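# Slip sheet under finned heat sink in gray crate

## Task

Inside the gray crate, get the thin flat slip sheet lying flat on the crate floor with the finned metal heat sink resting on top of it, fins pointing upward, and make sure the gray crate ends up upright and flat on the table.

## Robot and tools

Robot: two arms. left_arm carries a two-finger gripper; right_arm carries a suction cup. Base places in the scene frame: left_arm at (+0.011, +0.341, 0) m, right_arm at (+0.023, -0.361, 0) m, each yawed only slightly; up is +z for both. Scene frame: origin on the table top halfway between the arms, +x out over the table, +z up, left_arm on the +y side (image left/right may differ).

Frames: every pose an arm reports (end_effector_position in metres, end_effector_quat_wxyz), its targets and its wrist camera pose are in that arm's own base frame. Fixed cameras and the table use the scene frame. Reported positions can be off by a few centimetres, more when reaching far.

Row layout (used by execute_actions and move): one flat list of 16 numbers covering both arms, each in [-1, 1], even when only one arm moves. Order: left dx, dy, dz, rx, ry, rz, gripper position, force_limit, speed; then right dx, dy, dz, rx, ry, rz, suction. The six pose numbers per arm are offsets (not poses) from that arm's Hand target as it stood when the action or move began, along its base axes; rotation is a rotation vector about the Hand target's position. Scale: 1.0 equals 0.6 m or 180 degrees. Rows do not chain: each counts from the same start. Repeating an offset in a new action moves further. All six zeros re-request the current Hand target. Gripper and suction numbers are absolute settings, not offsets; resend the previous values to keep them, since 0 is a real command.

Gripper: position +1 fully open (85 mm), about -0.8 pads touch, -1 squeezes until blocked. force_limit and speed both start at +1; speed -1 is about 20 mm/s, 0 about 85, +1 about 150. Slow close at force_limit -1 gives roughly 30 N per pad, +1 roughly 100 N; fast closes from a wider opening grip much harder (up to about 245 N). New force_limit/speed only apply after a position change of at least 0.01. object_status: 0 moving, 1 blocked while opening, 2 blocked while closing (a grip), 3 reached requested spot or pads met. position_measured is in counts: 3 open, 78 ~60 mm, 130 ~40 mm, 180 ~20 mm, 230 closed. Fingers point along gripper +z and close along its y; the reported point lies between closed pads, fingertips 19 mm beyond (6 mm when open); a block juts about 10 cm toward gripper +x.

Suction: above 0.01 on, 0.01 or below off; it persists. The 41 mm rim must sit fully on a smooth flat area, away from edges and holes. suction_measured near 0 means no seal, 0.83+ airtight; part_present turns 1 at 0.50, back to 0 under 0.45. The cup compresses up to about 16 mm under vacuum. The tool body widens to about 9 cm sideways from 3 cm behind the rim. Release by setting the part down first, then switching off; the cup stays in contact until lifted 22 mm.

Tools:
- execute_actions(actions, cameras): actions is a list of actions; each action is a list of up to 15 rows, one per 1/30 s step, the last row held to fill 15 steps. Empty list just reports state and images.
- move(target, speed, blend, stop_force, zero, blocking, cameras): target is one 16-number row or a list of up to 15 rows, all offsets from the same starting Hand targets. speed in m/s, 0.002 to 1, default 0.25 (turns up to twice that in rad/s). blend in m rounds corners in a list. stop_force in N, 12 to 80, one value for both arms, ends an arm's path when it feels that much push; not reliable for light loose objects or while the tool rotates, and unavailable near stretched or straight-wrist poses. zero (default true) re-zeroes the force reading first. blocking=false returns early and cannot be combined with stop_force. Paths cap at 10 s. Result adds a move: line (done, off_target, moving, held, fault; limits=paced or held).
- wait(seconds 0 to 10), stop() brakes a running move, zoom_image(camera, region [x0,y0,x1,y1], at most 504x504 px) on cam_low, cam_left_wrist or cam_right_wrist (each 896x504), finished_scene(scene: current scene number) ends the scene permanently.

Control notes: each step the command is clipped to within 70 mm and 16 degrees of the measured pose; the hand may settle short of the Hand target, so resend the remaining gap. An arm pushed against something keeps pressing until commanded back past its actual position. Flange force lines give contact force along the tool axes, with some noise.

Avoid: dropping or releasing moving parts, fast impacts, pressing past firm contact (a stiff arm may fault), 150 N net force or joint torque over limits (waist/shoulder/elbow 150 N m, wrist joints 37.6 N m), hard grips on parts still resting on something, the arms touching each other, anything leaving the table, and long stretched holds that overheat motors. A fault freezes that arm for 10 s; overheating for 30 s or more. Loose objects may occasionally be nudged by outside pushes.

Each tool is called after "Request:" as name(argument=value, ...), one argument or row to a line, values as JSON.

## Session

Request:
execute_actions(
  actions=[],
)

Scene clock: 0.00 s.
left_arm: end_effector_position=(+0.4902, +0.3643, +0.1934) position_measured=3 object_status=3 end_effector_quat_wxyz=(-0.235, +0.771, -0.030, +0.591) | right_arm: end_effector_position=(+0.3504, -0.1278, +0.3442) suction_measured=0.00 part_present=0 end_effector_quat_wxyz=(+0.404, +0.364, +0.817, +0.191)
Joint positions: left_arm=[0.526 0.099 -0.886 2.887 -0.806 -0.274] | right_arm=[-0.026 -0.847 -0.68 -0.053 -0.812 -0.795]
Joint velocities: within noise
Flange force (N): no reading
Hand target: left_arm +0.4902, +0.3643, +0.1934; -0.235, +0.771, -0.030, +0.591 | right_arm +0.3504, -0.1278, +0.3442; +0.404, +0.364, +0.817, +0.191

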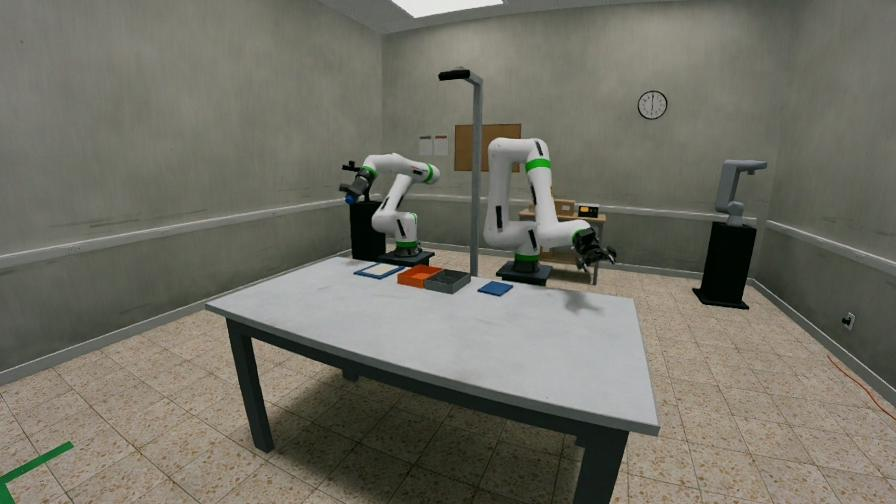

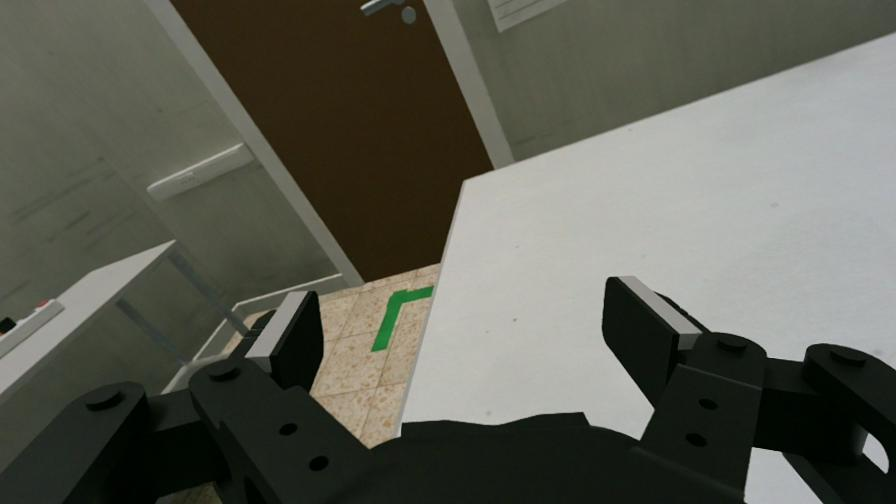

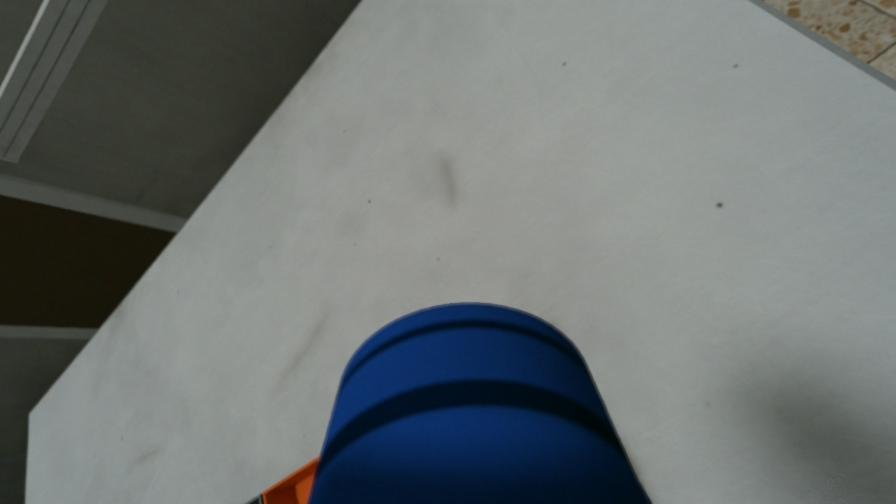

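Request:
zoom_image(
  camera="cam_low",
  region=[330, 230, 550, 320],
)

Scaled by 2.291 from the camera's 896x504 image, which has a finer 1280x720 frame.

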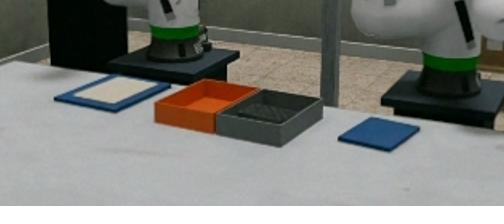

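Request:
move(
  target=[-0.234,-0.7,0.34,-0.162,0.408,0.021,1,0,0,-0.083,0.2,0.09,-0.129,0.274,0.247,0],
)

Scene clock: 5.13 s.
left_arm: end_effector_position=(+0.3498, -0.0557, +0.3974) position_measured=3 object_status=3 end_effector_quat_wxyz=(-0.001, +1.000, +0.001, +0.000) | right_arm: end_effector_position=(+0.3006, -0.0079, +0.3982) suction_measured=0.00 part_present=0 end_effector_quat_wxyz=(+0.000, +0.000, +1.000, +0.001)
Joint positions: left_arm=[-0.535 -0.202 0.088 3.14 1.862 0.536] | right_arm=[0.42 -0.351 -0.06 -0.001 -1.861 -0.421]
Joint velocities: within noise
Flange force (N): left_arm=[-2.8 2.7 -0.9] | right_arm=[-3.0 -0.7 -0.5]
Hand target: left_arm +0.3498, -0.0557, +0.3974; -0.001, +1.000, +0.001, +0.000 | right_arm +0.3006, -0.0078, +0.3982; +0.000, +0.000, +1.000, +0.001
Off the commanded pose: left_arm 0.000 m, 0 deg | right_arm 0.000 m, 0 deg.
move: done

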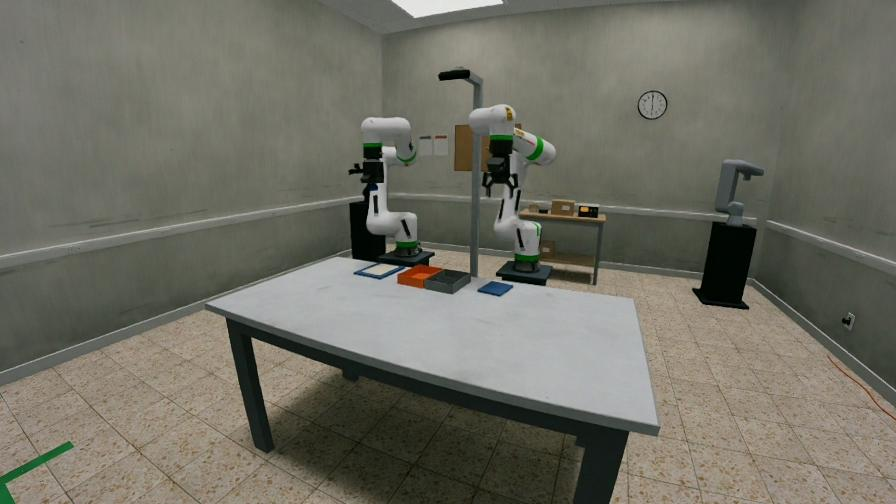

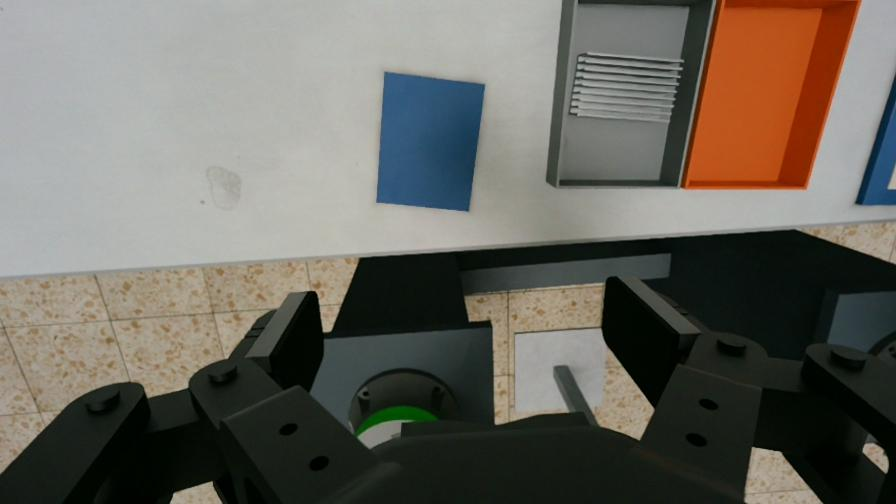

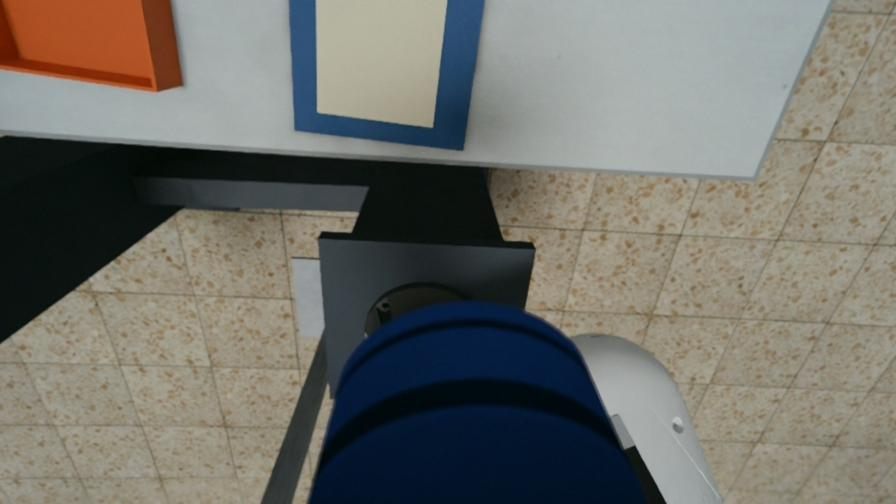

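Request:
move(
  target=[0.25,-0.25,0,0,0,0,1,0,0,0.25,0,0,0,0,0,0],
)

Request:
move(
  target=[0,0,-0.1667,0,0,0,1,0,0,0,0,-0.1667,0,0,0,0],
)

Scene clock: 7.00 s.
left_arm: end_effector_position=(+0.4998, -0.2057, +0.3974) position_measured=3 object_status=3 end_effector_quat_wxyz=(-0.001, +1.000, +0.001, +0.000) | right_arm: end_effector_position=(+0.4506, -0.0078, +0.3982) suction_measured=0.00 part_present=0 end_effector_quat_wxyz=(+0.000, +0.000, +1.000, +0.001)
Joint positions: left_arm=[-0.634 0.285 0.595 3.141 1.882 0.635] | right_arm=[0.274 0.031 0.262 -0.001 -1.801 -0.275]
Joint velocities: within noise
Flange force (N): left_arm=[-0.9 1.6 -2.9] | right_arm=[-2.9 -0.1 -0.7]
Hand target: left_arm +0.4998, -0.2057, +0.3974; -0.001, +1.000, +0.001, +0.000 | right_arm +0.4506, -0.0078, +0.3982; +0.000, +0.000, +1.000, +0.001
Off the commanded pose: left_arm 0.000 m, 0 deg | right_arm 0.000 m, 0 deg.
move: done

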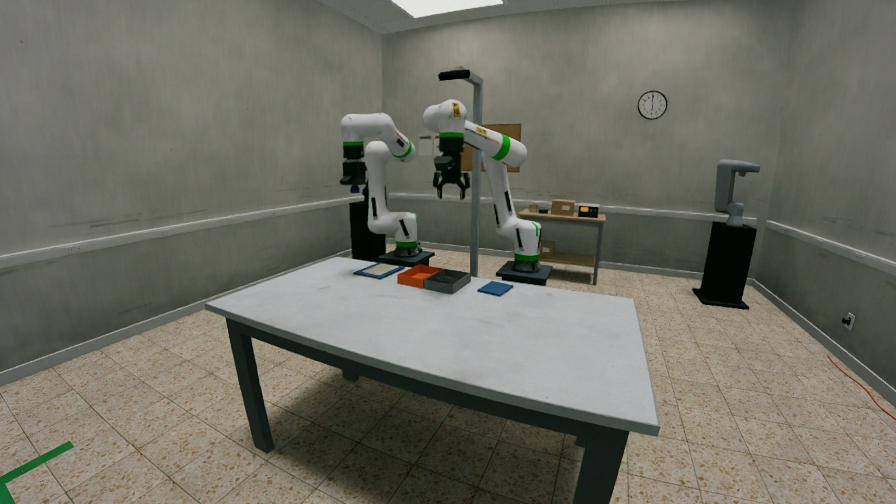

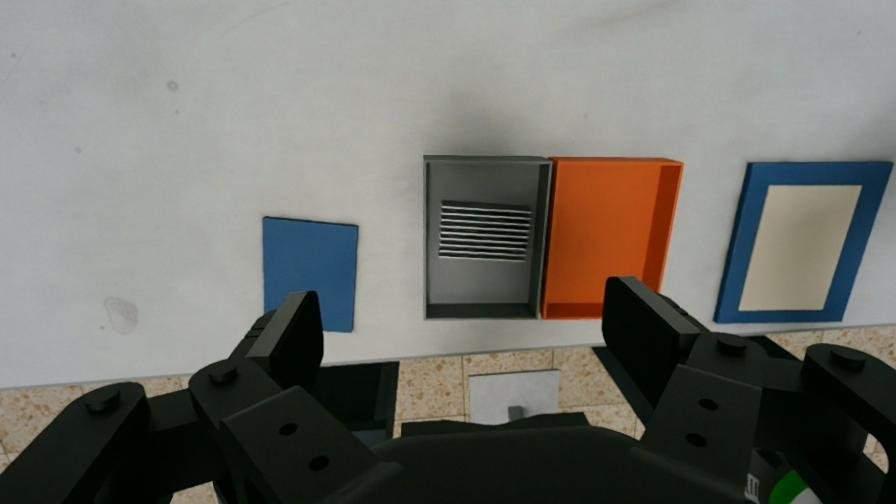

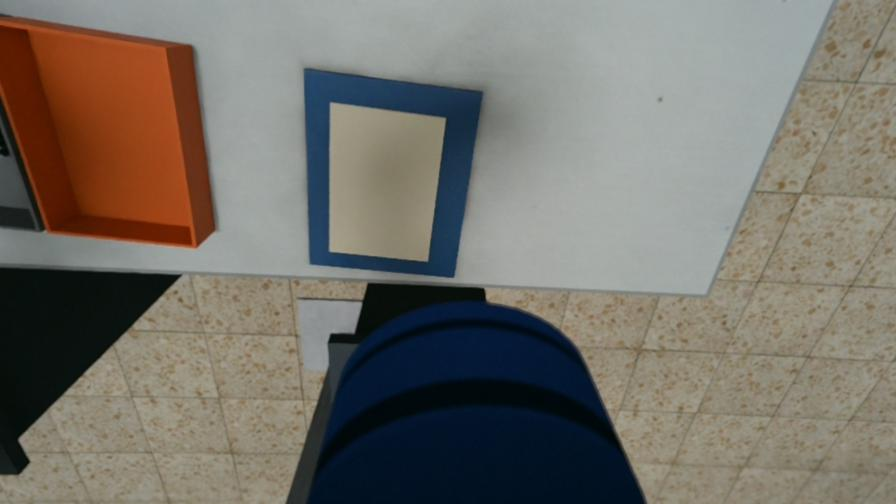

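Scene clock: 7.83 s.
left_arm: end_effector_position=(+0.4998, -0.2057, +0.2975) position_measured=3 object_status=3 end_effector_quat_wxyz=(-0.001, +1.000, +0.001, +0.000) | right_arm: end_effector_position=(+0.4507, -0.0079, +0.2982) suction_measured=0.00 part_present=0 end_effector_quat_wxyz=(+0.000, +0.000, +1.000, +0.001)
Joint positions: left_arm=[-0.634 0.235 0.296 3.141 1.632 0.635] | right_arm=[0.274 0.003 -0.001 -0.001 -1.566 -0.275]
Joint velocities: within noise
Flange force (N): left_arm=[-2.0 1.5 -2.4] | right_arm=[-2.5 -0.3 0.3]
Hand target: left_arm +0.4998, -0.2057, +0.2974; -0.001, +1.000, +0.001, +0.000 | right_arm +0.4506, -0.0078, +0.2982; +0.000, +0.000, +1.000, +0.001
Off the commanded pose: left_arm 0.000 m, 0 deg | right_arm 0.000 m, 0 deg.
move: done

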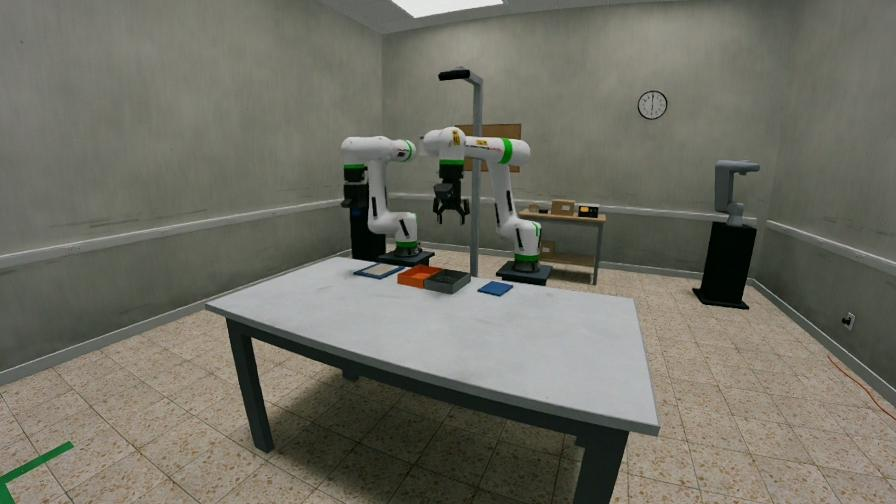

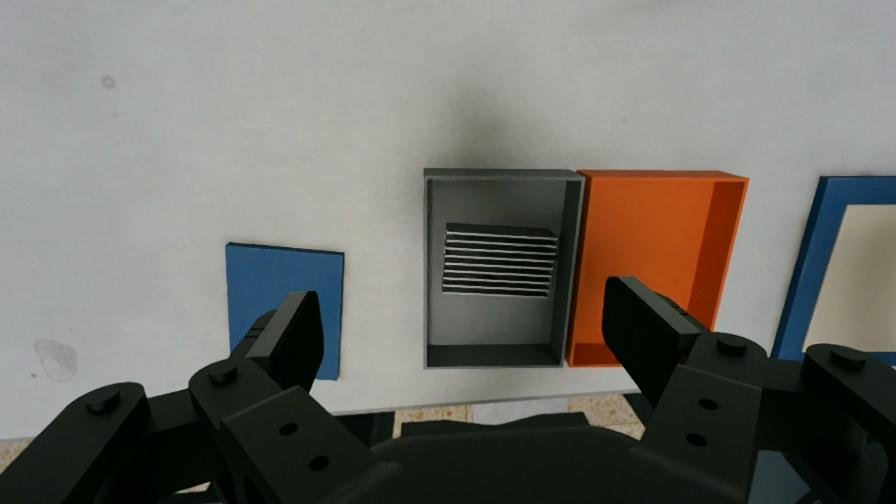

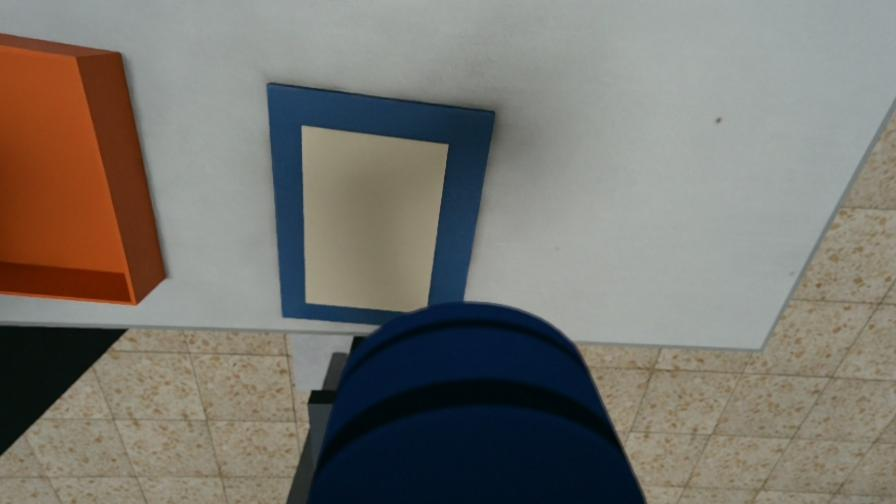

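Request:
zoom_image(
  camera="cam_left_wrist",
  region=[380, 140, 760, 390],
)

Request:
zoom_image(
  camera="cam_right_wrist",
  region=[0, 20, 504, 340],
)

Request:
zoom_image(
  camera="cam_low",
  region=[330, 180, 490, 300],
)

Scaled by 1.326 from the camera's 896x504 image, which has a finer 1280x720 frame.

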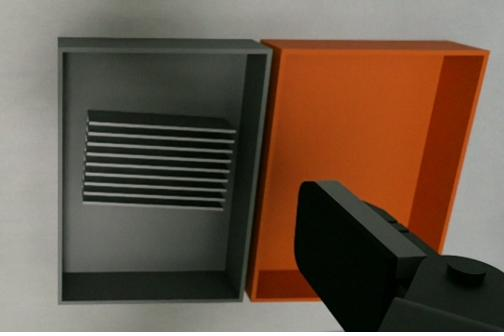

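Scaled by 1.000.

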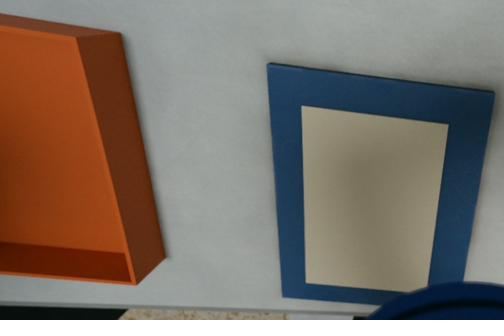

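Scaled by 3.150 from the camera's 896x504 image, which has a finer 1280x720 frame.

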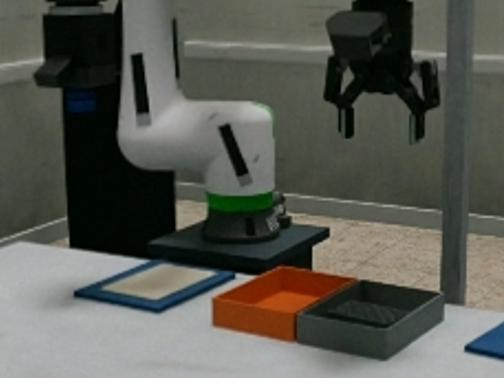

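Request:
move(
  target=[-0.115,-0.09,-0.08,0,0,0.5,1,0,0,0,0.0,0.0,0,0,0,0],
)

Scene clock: 15.80 s.
left_arm: end_effector_position=(+0.4308, -0.2597, +0.2494) position_measured=3 object_status=3 end_effector_quat_wxyz=(+0.000, +0.707, +0.708, -0.001) | right_arm: end_effector_position=(+0.4506, -0.0078, +0.2982) suction_measured=0.00 part_present=0 end_effector_quat_wxyz=(+0.000, +0.000, +1.000, +0.001)
Joint positions: left_arm=[-0.803 0.14 0.072 3.143 1.504 2.375] | right_arm=[0.274 0.003 -0.001 -0.001 -1.566 -0.275]
Joint velocities: within noise
Flange force (N): left_arm=[-1.5 -1.3 -2.2] | right_arm=[-3.3 -0.3 0.2]
Hand target: left_arm +0.4308, -0.2597, +0.2494; +0.000, +0.707, +0.708, +0.000 | right_arm +0.4506, -0.0078, +0.2982; +0.000, +0.000, +1.000, +0.001
Off the commanded pose: left_arm 0.000 m, 0 deg | right_arm 0.000 m, 0 deg.
move: done

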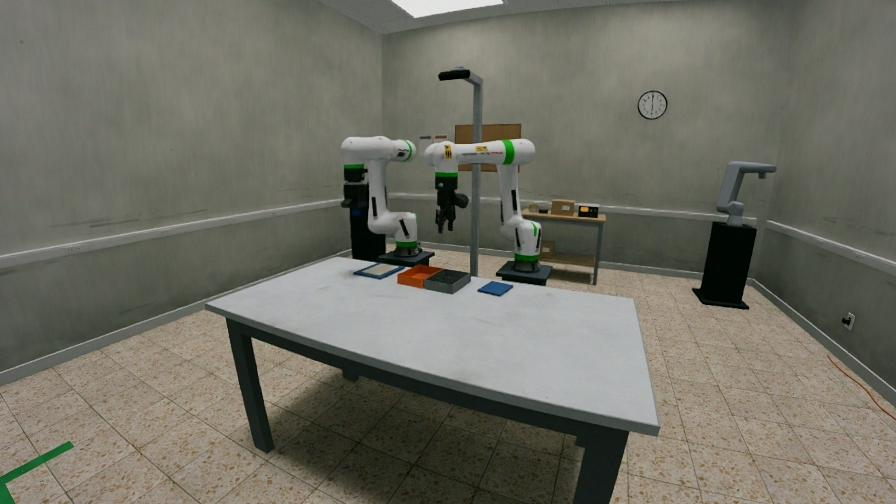

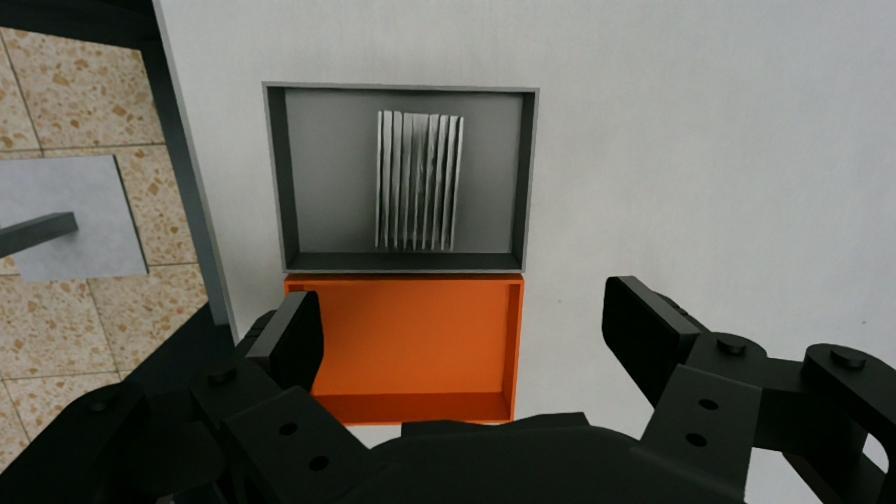

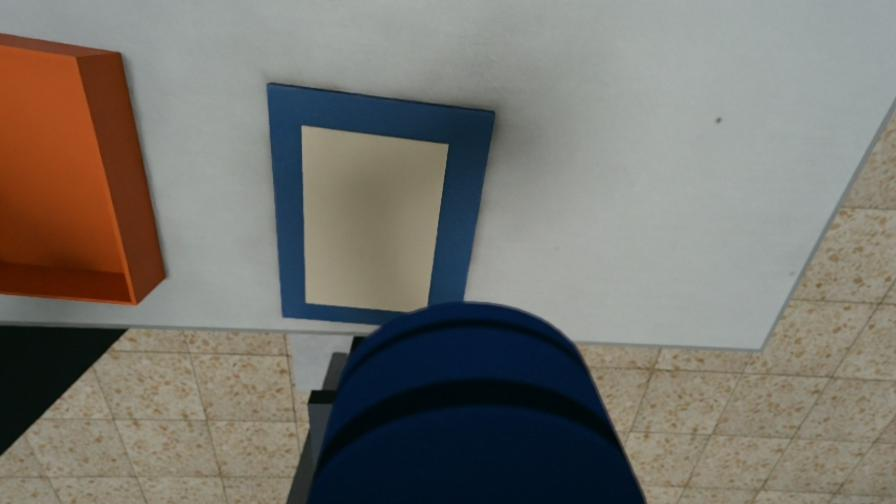

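Request:
move(
  target=[0,0.0,-0.15,0,0,0,1,0,0,0,0.0,0.0,0,0,0,0],
  cameras=["cam_left_wrist"],
)

Scene clock: 17.37 s.
left_arm: end_effector_position=(+0.4308, -0.2597, +0.1594) position_measured=3 object_status=3 end_effector_quat_wxyz=(+0.000, +0.707, +0.708, -0.001) | right_arm: end_effector_position=(+0.4506, -0.0078, +0.2982) suction_measured=0.00 part_present=0 end_effector_quat_wxyz=(+0.000, +0.000, +1.000, +0.001)
Joint positions: left_arm=[-0.803 0.178 -0.097 3.143 1.297 2.375] | right_arm=[0.274 0.003 -0.001 -0.001 -1.566 -0.275]
Joint velocities: within noise
Flange force (N): left_arm=[-2.0 -1.0 -2.7] | right_arm=[-3.5 -0.3 0.4]
Hand target: left_arm +0.4308, -0.2597, +0.1594; +0.000, +0.707, +0.708, +0.000 | right_arm +0.4506, -0.0078, +0.2982; +0.000, +0.000, +1.000, +0.001
Off the commanded pose: left_arm 0.000 m, 0 deg | right_arm 0.000 m, 0 deg.
move: done
Images, in order (width x height): cam_left_wrist 896x504.

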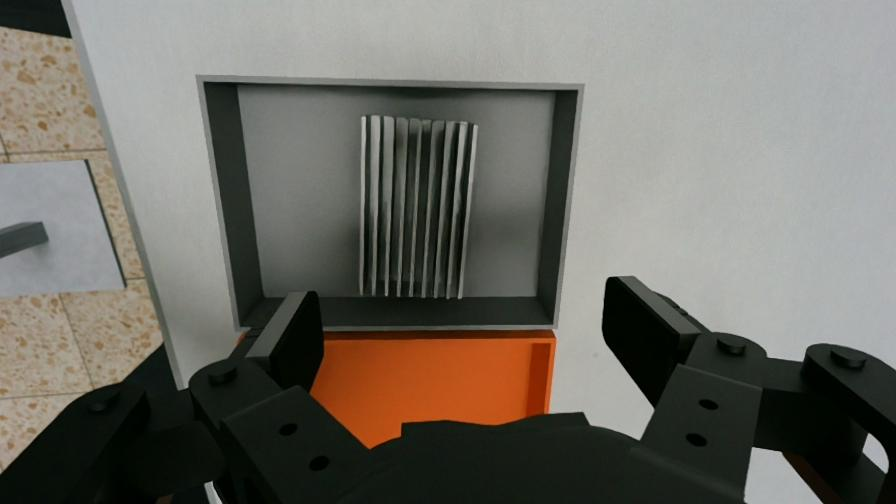

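Request:
move(
  target=[-0.025,0.01,-0.1,0,0,-0.017,1,0,0,0,0.0,0.0,0,0,0,0],
  cameras=["cam_left_wrist"],
)

Scene clock: 38.77 s.
left_arm: end_effector_position=(+0.4158, -0.2537, +0.0994) position_measured=3 object_status=3 end_effector_quat_wxyz=(+0.000, +0.725, +0.689, -0.001) | right_arm: end_effector_position=(+0.4506, -0.0078, +0.2982) suction_measured=0.00 part_present=0 end_effector_quat_wxyz=(+0.000, +0.000, +1.000, +0.001)
Joint positions: left_arm=[-0.817 0.19 -0.231 3.143 1.151 2.336] | right_arm=[0.274 0.003 -0.001 -0.001 -1.566 -0.275]
Joint velocities: within noise
Flange force (N): left_arm=[-1.9 -0.4 -2.9] | right_arm=[-3.1 -0.1 0.1]
Hand target: left_arm +0.4158, -0.2537, +0.0994; +0.000, +0.725, +0.688, +0.000 | right_arm +0.4506, -0.0078, +0.2982; +0.000, +0.000, +1.000, +0.001
Off the commanded pose: left_arm 0.000 m, 0 deg | right_arm 0.000 m, 0 deg.
move: done
Images, in order (width x height): cam_left_wrist 896x504.

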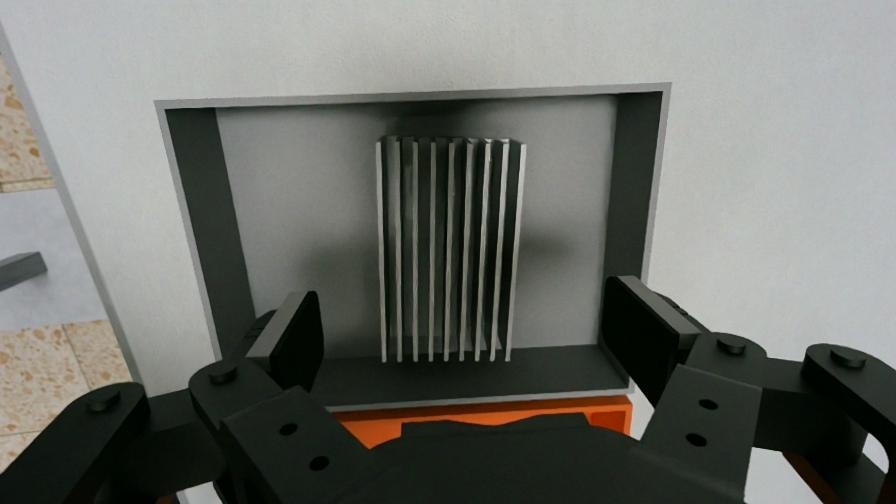

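Request:
move(
  target=[0,0,-0.09,0,0,0,1,0,0,0,0.0,0.0,0,0,0,0],
  cameras=["cam_left_wrist"],
)

Scene clock: 39.90 s.
left_arm: end_effector_position=(+0.4158, -0.2537, +0.0454) position_measured=3 object_status=3 end_effector_quat_wxyz=(+0.000, +0.725, +0.688, +0.000) | right_arm: end_effector_position=(+0.4506, -0.0078, +0.2982) suction_measured=0.00 part_present=0 end_effector_quat_wxyz=(+0.000, +0.000, +1.000, +0.001)
Joint positions: left_arm=[-0.817 0.253 -0.295 3.143 1.024 2.336] | right_arm=[0.274 0.003 -0.001 -0.001 -1.566 -0.275]
Joint velocities: within noise
Flange force (N): left_arm=[-2.0 -0.7 -3.1] | right_arm=[-4.0 -0.5 0.5]
Hand target: left_arm +0.4158, -0.2537, +0.0454; +0.000, +0.725, +0.688, +0.000 | right_arm +0.4506, -0.0078, +0.2982; +0.000, +0.000, +1.000, +0.001
Off the commanded pose: left_arm 0.000 m, 0 deg | right_arm 0.000 m, 0 deg.
move: done
Images, in order (width x height): cam_left_wrist 896x504.

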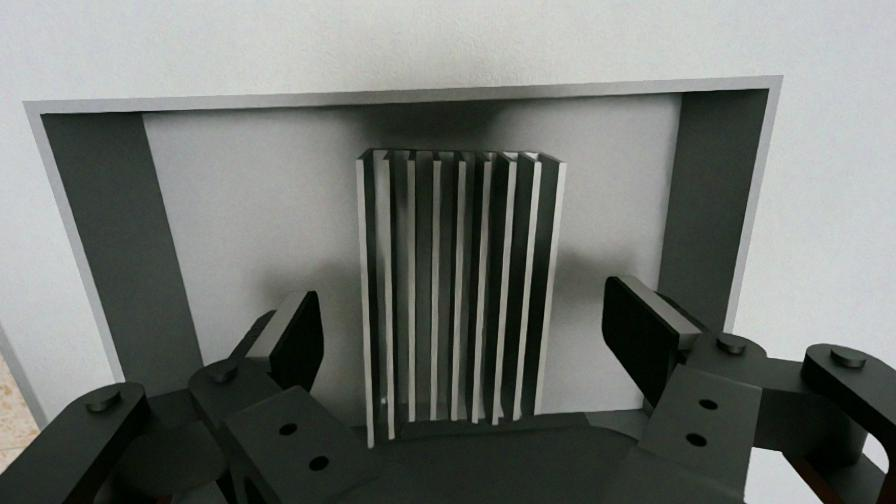

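Request:
move(
  target=[0,0,-0.036,0,0,0,1,0,0,0,0.0,0.0,0,0,0,0],
  cameras=["cam_left_wrist"],
  speed=0.04,
  stop_force=15,
)

Scene clock: 41.33 s.
left_arm: end_effector_position=(+0.4158, -0.2537, +0.0238) position_measured=3 object_status=3 end_effector_quat_wxyz=(+0.000, +0.725, +0.688, +0.000) | right_arm: end_effector_position=(+0.4506, -0.0078, +0.2982) suction_measured=0.00 part_present=0 end_effector_quat_wxyz=(+0.000, +0.000, +1.000, +0.001)
Joint positions: left_arm=[-0.817 0.283 -0.315 3.143 0.973 2.336] | right_arm=[0.274 0.003 -0.001 -0.001 -1.566 -0.275]
Joint velocities: within noise
Flange force (N): left_arm=[-2.0 -1.3 -2.9] | right_arm=[-3.3 -0.1 0.4]
Hand target: left_arm +0.4158, -0.2537, +0.0238; +0.000, +0.725, +0.688, +0.000 | right_arm +0.4506, -0.0078, +0.2982; +0.000, +0.000, +1.000, +0.001
Off the commanded pose: left_arm 0.000 m, 0 deg | right_arm 0.000 m, 0 deg.
move: done
Images, in order (width x height): cam_left_wrist 896x504.

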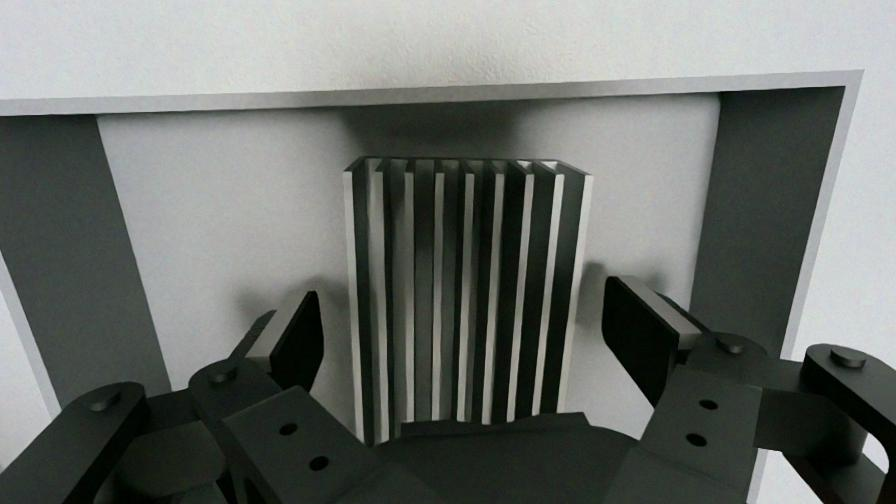

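Request:
move(
  target=[0,0,0,0,0,0,-1,-0.5,-1,0,0.0,0.0,0,0,0,0],
  cameras=["cam_left_wrist"],
)

Request:
wait(
  seconds=0.7,
  cameras=["cam_left_wrist"],
)

Scene clock: 43.23 s.
left_arm: end_effector_position=(+0.4158, -0.2537, +0.0238) position_measured=76 object_status=0 end_effector_quat_wxyz=(+0.000, +0.725, +0.688, +0.000) | right_arm: end_effector_position=(+0.4506, -0.0078, +0.2982) suction_measured=0.00 part_present=0 end_effector_quat_wxyz=(+0.000, +0.000, +1.000, +0.001)
Joint positions: left_arm=[-0.817 0.283 -0.315 3.143 0.973 2.336] | right_arm=[0.274 0.003 -0.001 -0.001 -1.566 -0.275]
Joint velocities: within noise
Flange force (N): left_arm=[-1.1 -6.8 -20.2] | right_arm=[-3.2 -0.5 0.2]
Hand target: left_arm +0.4158, -0.2537, +0.0238; +0.000, +0.725, +0.688, +0.000 | right_arm +0.4506, -0.0078, +0.2982; +0.000, +0.000, +1.000, +0.001
Off the commanded pose: left_arm 0.000 m, 0 deg | right_arm 0.000 m, 0 deg.
move: done
Images, in order (width x height): cam_left_wrist 896x504.

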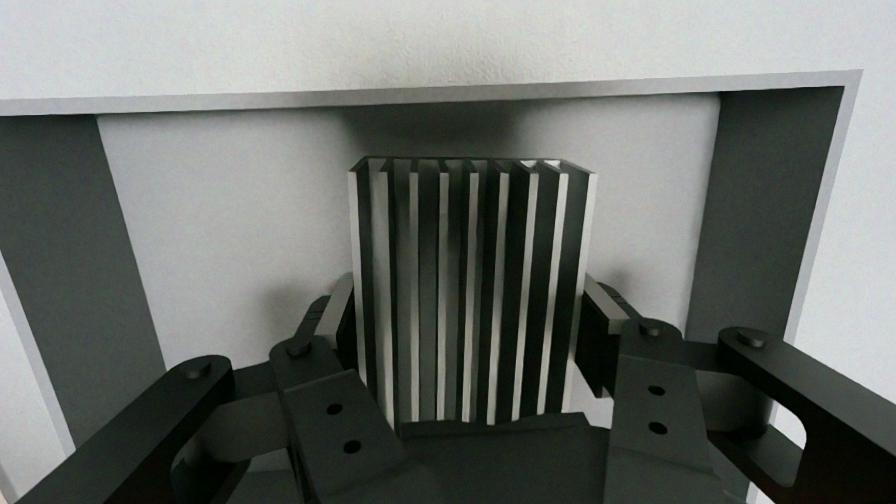

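Scene clock: 43.93 s.
left_arm: end_effector_position=(+0.4158, -0.2537, +0.0238) position_measured=76 object_status=2 end_effector_quat_wxyz=(+0.000, +0.725, +0.688, +0.000) | right_arm: end_effector_position=(+0.4506, -0.0078, +0.2982) suction_measured=0.00 part_present=0 end_effector_quat_wxyz=(+0.000, +0.000, +1.000, +0.001)
Joint positions: left_arm=[-0.817 0.283 -0.315 3.143 0.973 2.336] | right_arm=[0.274 0.003 -0.001 -0.001 -1.566 -0.275]
Joint velocities: within noise
Flange force (N): left_arm=[-0.9 -6.5 -20.2] | right_arm=[-3.7 -0.4 0.2]
Hand target: left_arm +0.4158, -0.2537, +0.0238; +0.000, +0.725, +0.688, +0.000 | right_arm +0.4506, -0.0078, +0.2982; +0.000, +0.000, +1.000, +0.001
Off the commanded pose: left_arm 0.000 m, 0 deg | right_arm 0.000 m, 0 deg.
wait: 0.70 s; at rest by 0.17 s
Images, in order (width x height): cam_left_wrist 896x504.

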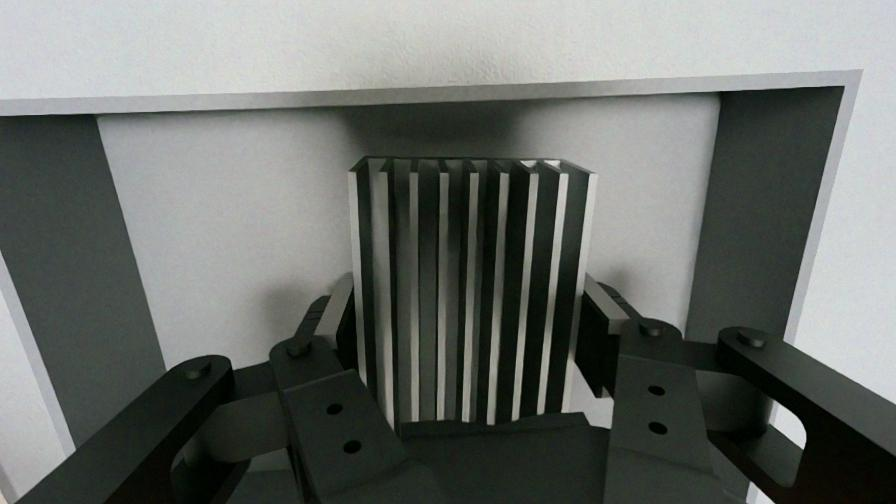

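Request:
move(
  target=[
    [0,0,0.22,0,0,0,-1,-0.5,-1,0,0.0,0.0,0,0,0,0],
    [0,0.55,0.22,0,0,0,-1,-0.5,-1,0,0.0,0.0,0,0,0,0],
  ],
  blend=0.03,
)

Scene clock: 46.70 s.
left_arm: end_effector_position=(+0.4158, +0.0763, +0.1558) position_measured=76 object_status=2 end_effector_quat_wxyz=(+0.000, +0.725, +0.688, +0.000) | right_arm: end_effector_position=(+0.4506, -0.0078, +0.2982) suction_measured=0.00 part_present=0 end_effector_quat_wxyz=(+0.000, +0.000, +1.000, +0.001)
Joint positions: left_arm=[-0.131 -0.02 -0.319 3.142 1.273 1.65] | right_arm=[0.274 0.003 -0.001 -0.001 -1.566 -0.275]
Joint velocities: within noise
Flange force (N): left_arm=[-2.7 -0.3 -0.9] | right_arm=[-4.1 -0.5 0.3]
Hand target: left_arm +0.4158, +0.0763, +0.1558; +0.000, +0.725, +0.688, +0.000 | right_arm +0.4506, -0.0078, +0.2982; +0.000, +0.000, +1.000, +0.001
Off the commanded pose: left_arm 0.000 m, 0 deg | right_arm 0.000 m, 0 deg.
move: done

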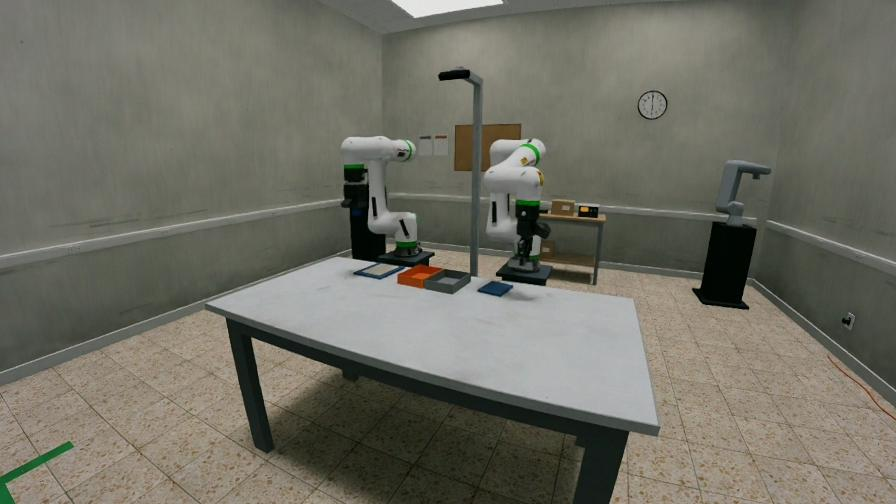

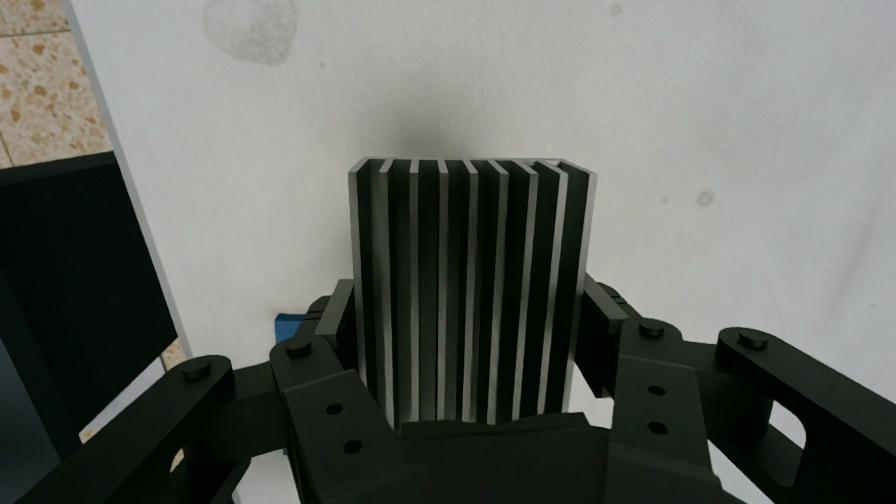

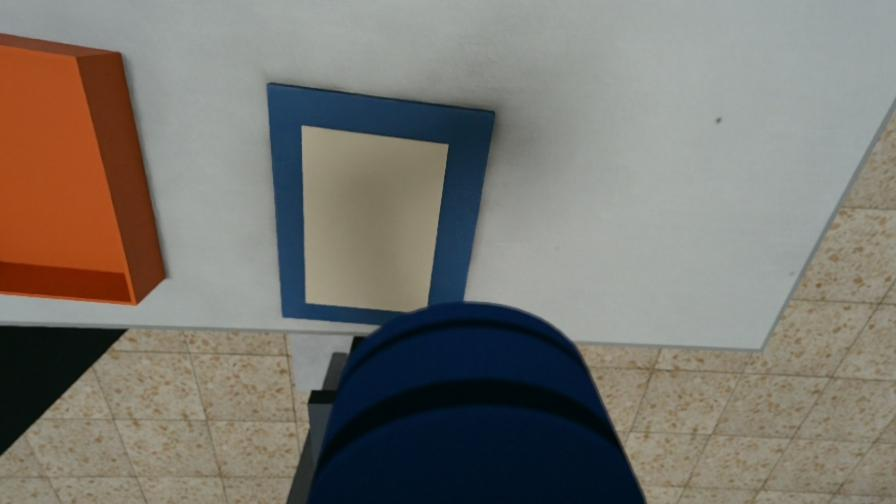

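Request:
move(
  target=[0,0,0,0,0,0,-1,-0.5,-1,-0.229,0.108,-0.364,0,0,-0.042,0],
)

Scene clock: 52.77 s.
left_arm: end_effector_position=(+0.4158, +0.0763, +0.1558) position_measured=76 object_status=2 end_effector_quat_wxyz=(+0.000, +0.725, +0.688, +0.000) | right_arm: end_effector_position=(+0.3133, +0.0570, +0.0799) suction_measured=0.00 part_present=0 end_effector_quat_wxyz=(+0.000, +0.066, +0.998, +0.001)
Joint positions: left_arm=[-0.131 -0.02 -0.319 3.142 1.273 1.65] | right_arm=[0.6 -0.207 -0.721 -0.001 -1.055 -0.732]
Joint velocities: within noise
Flange force (N): left_arm=[-2.8 -0.2 -0.8] | right_arm=[-3.5 1.3 1.4]
Hand target: left_arm +0.4158, +0.0763, +0.1558; +0.000, +0.725, +0.688, +0.000 | right_arm +0.3132, +0.0570, +0.0798; +0.000, +0.066, +0.998, +0.001
Off the commanded pose: left_arm 0.000 m, 0 deg | right_arm 0.000 m, 0 deg.
move: done

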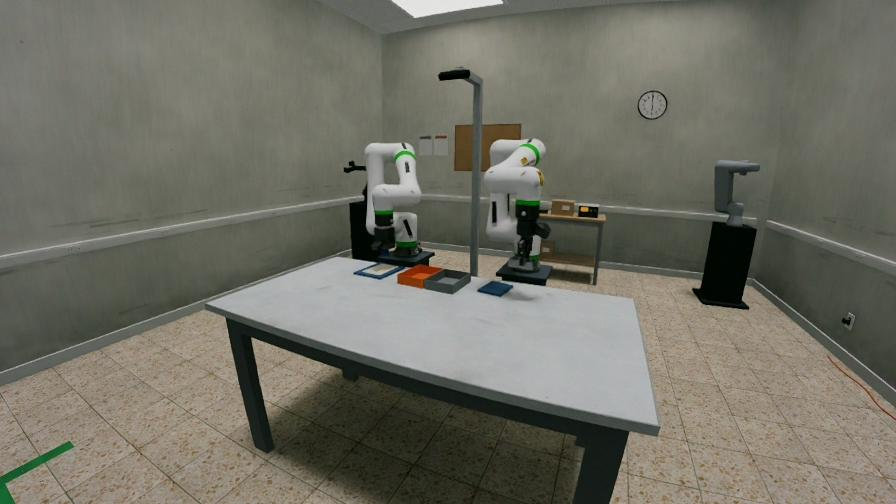

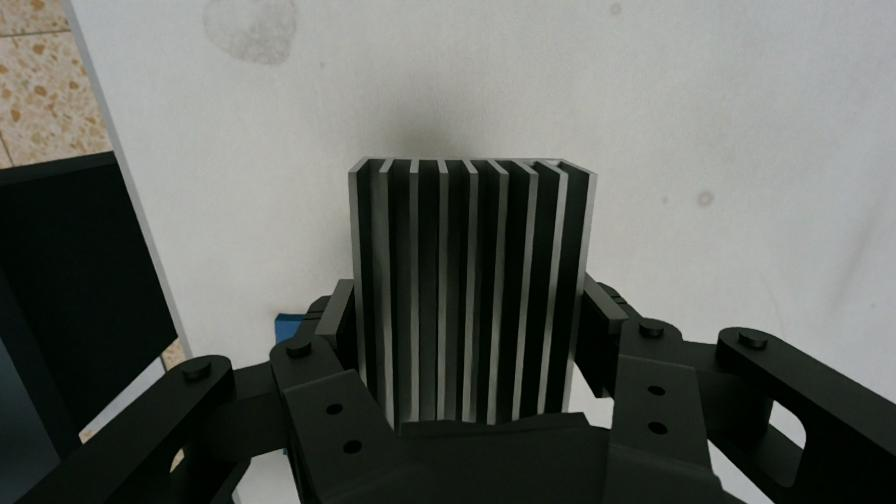

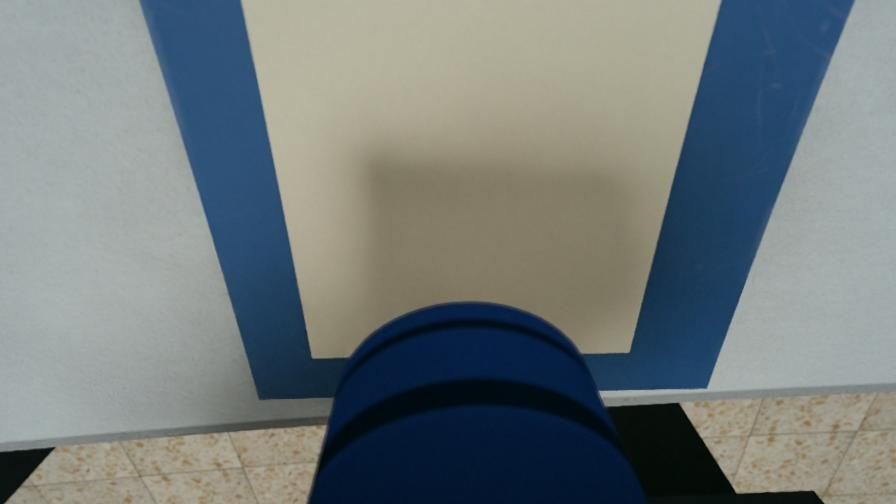

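Request:
move(
  target=[
    [0,0,0,0,0,0,-1,-0.5,-1,0,-0.0117,-0.06,0,0,0,1],
    [0,0,0,0,0,0,-1,-0.5,-1,0,-0.0117,-0.15,0,0,0,1],
  ],
  cameras=["cam_right_wrist"],
  speed=0.03,
  stop_force=12,
)

Request:
wait(
  seconds=0.5,
  cameras=["cam_right_wrist"],
)

Scene clock: 57.10 s.
left_arm: end_effector_position=(+0.4158, +0.0763, +0.1558) position_measured=76 object_status=2 end_effector_quat_wxyz=(+0.000, +0.725, +0.688, +0.000) | right_arm: end_effector_position=(+0.3133, +0.0500, -0.0053) suction_measured=1.00 part_present=1 end_effector_quat_wxyz=(+0.000, +0.066, +0.998, +0.001)
Joint positions: left_arm=[-0.131 -0.02 -0.319 3.142 1.273 1.65] | right_arm=[0.58 -0.034 -0.823 -0.001 -0.781 -0.712]
Joint velocities: within noise
Flange force (N): left_arm=[-2.4 -0.6 -0.9] | right_arm=[12.4 -3.9 -68.2]
Hand target: left_arm +0.4158, +0.0763, +0.1558; +0.000, +0.725, +0.688, +0.000 | right_arm +0.3133, +0.0500, -0.0053; +0.000, +0.066, +0.998, +0.001 (not the last commanded pose)
Off the commanded pose: left_arm 0.000 m, 0 deg | right_arm 0.005 m, 0 deg.
move: contact (right_arm); path passed 1 of 2 targets
Images, in order (width x height): cam_right_wrist 896x504.

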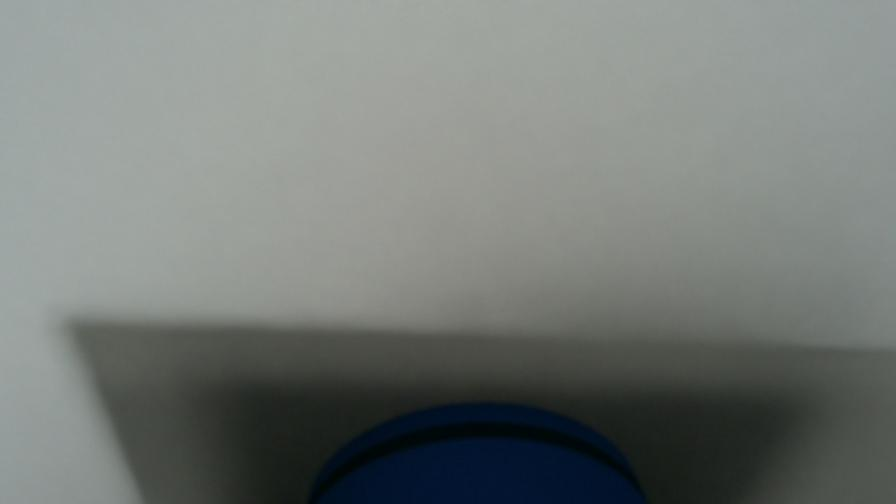

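Scene clock: 57.60 s.
left_arm: end_effector_position=(+0.4158, +0.0763, +0.1558) position_measured=76 object_status=2 end_effector_quat_wxyz=(+0.000, +0.725, +0.688, +0.000) | right_arm: end_effector_position=(+0.3133, +0.0500, -0.0053) suction_measured=1.00 part_present=1 end_effector_quat_wxyz=(+0.000, +0.066, +0.998, +0.001)
Joint positions: left_arm=[-0.131 -0.02 -0.319 3.142 1.273 1.65] | right_arm=[0.58 -0.034 -0.823 -0.001 -0.781 -0.712]
Joint velocities: within noise
Flange force (N): left_arm=[-2.6 -0.5 -0.8] | right_arm=[11.6 -3.9 -68.5]
Hand target: left_arm +0.4158, +0.0763, +0.1558; +0.000, +0.725, +0.688, +0.000 | right_arm +0.3133, +0.0500, -0.0053; +0.000, +0.066, +0.998, +0.001 (not the last commanded pose)
Off the commanded pose: left_arm 0.000 m, 0 deg | right_arm 0.005 m, 0 deg.
wait: 0.50 s; at rest by 0.17 s
Images, in order (width x height): cam_right_wrist 896x504.

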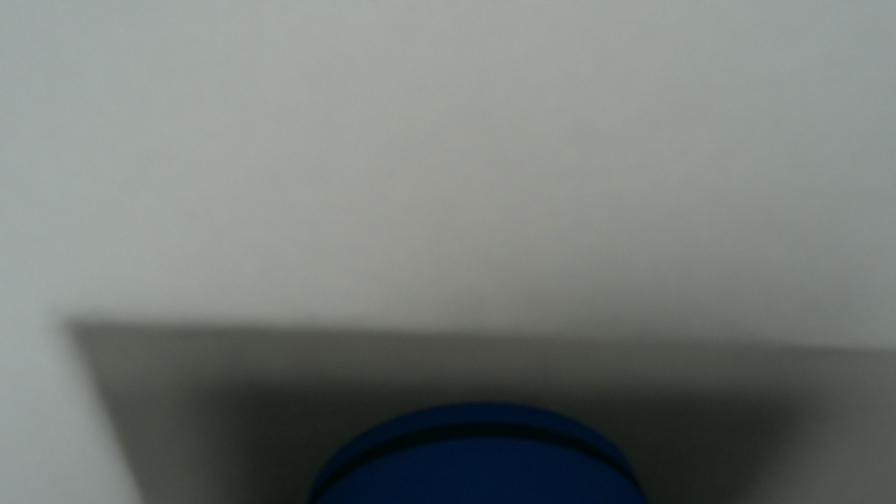

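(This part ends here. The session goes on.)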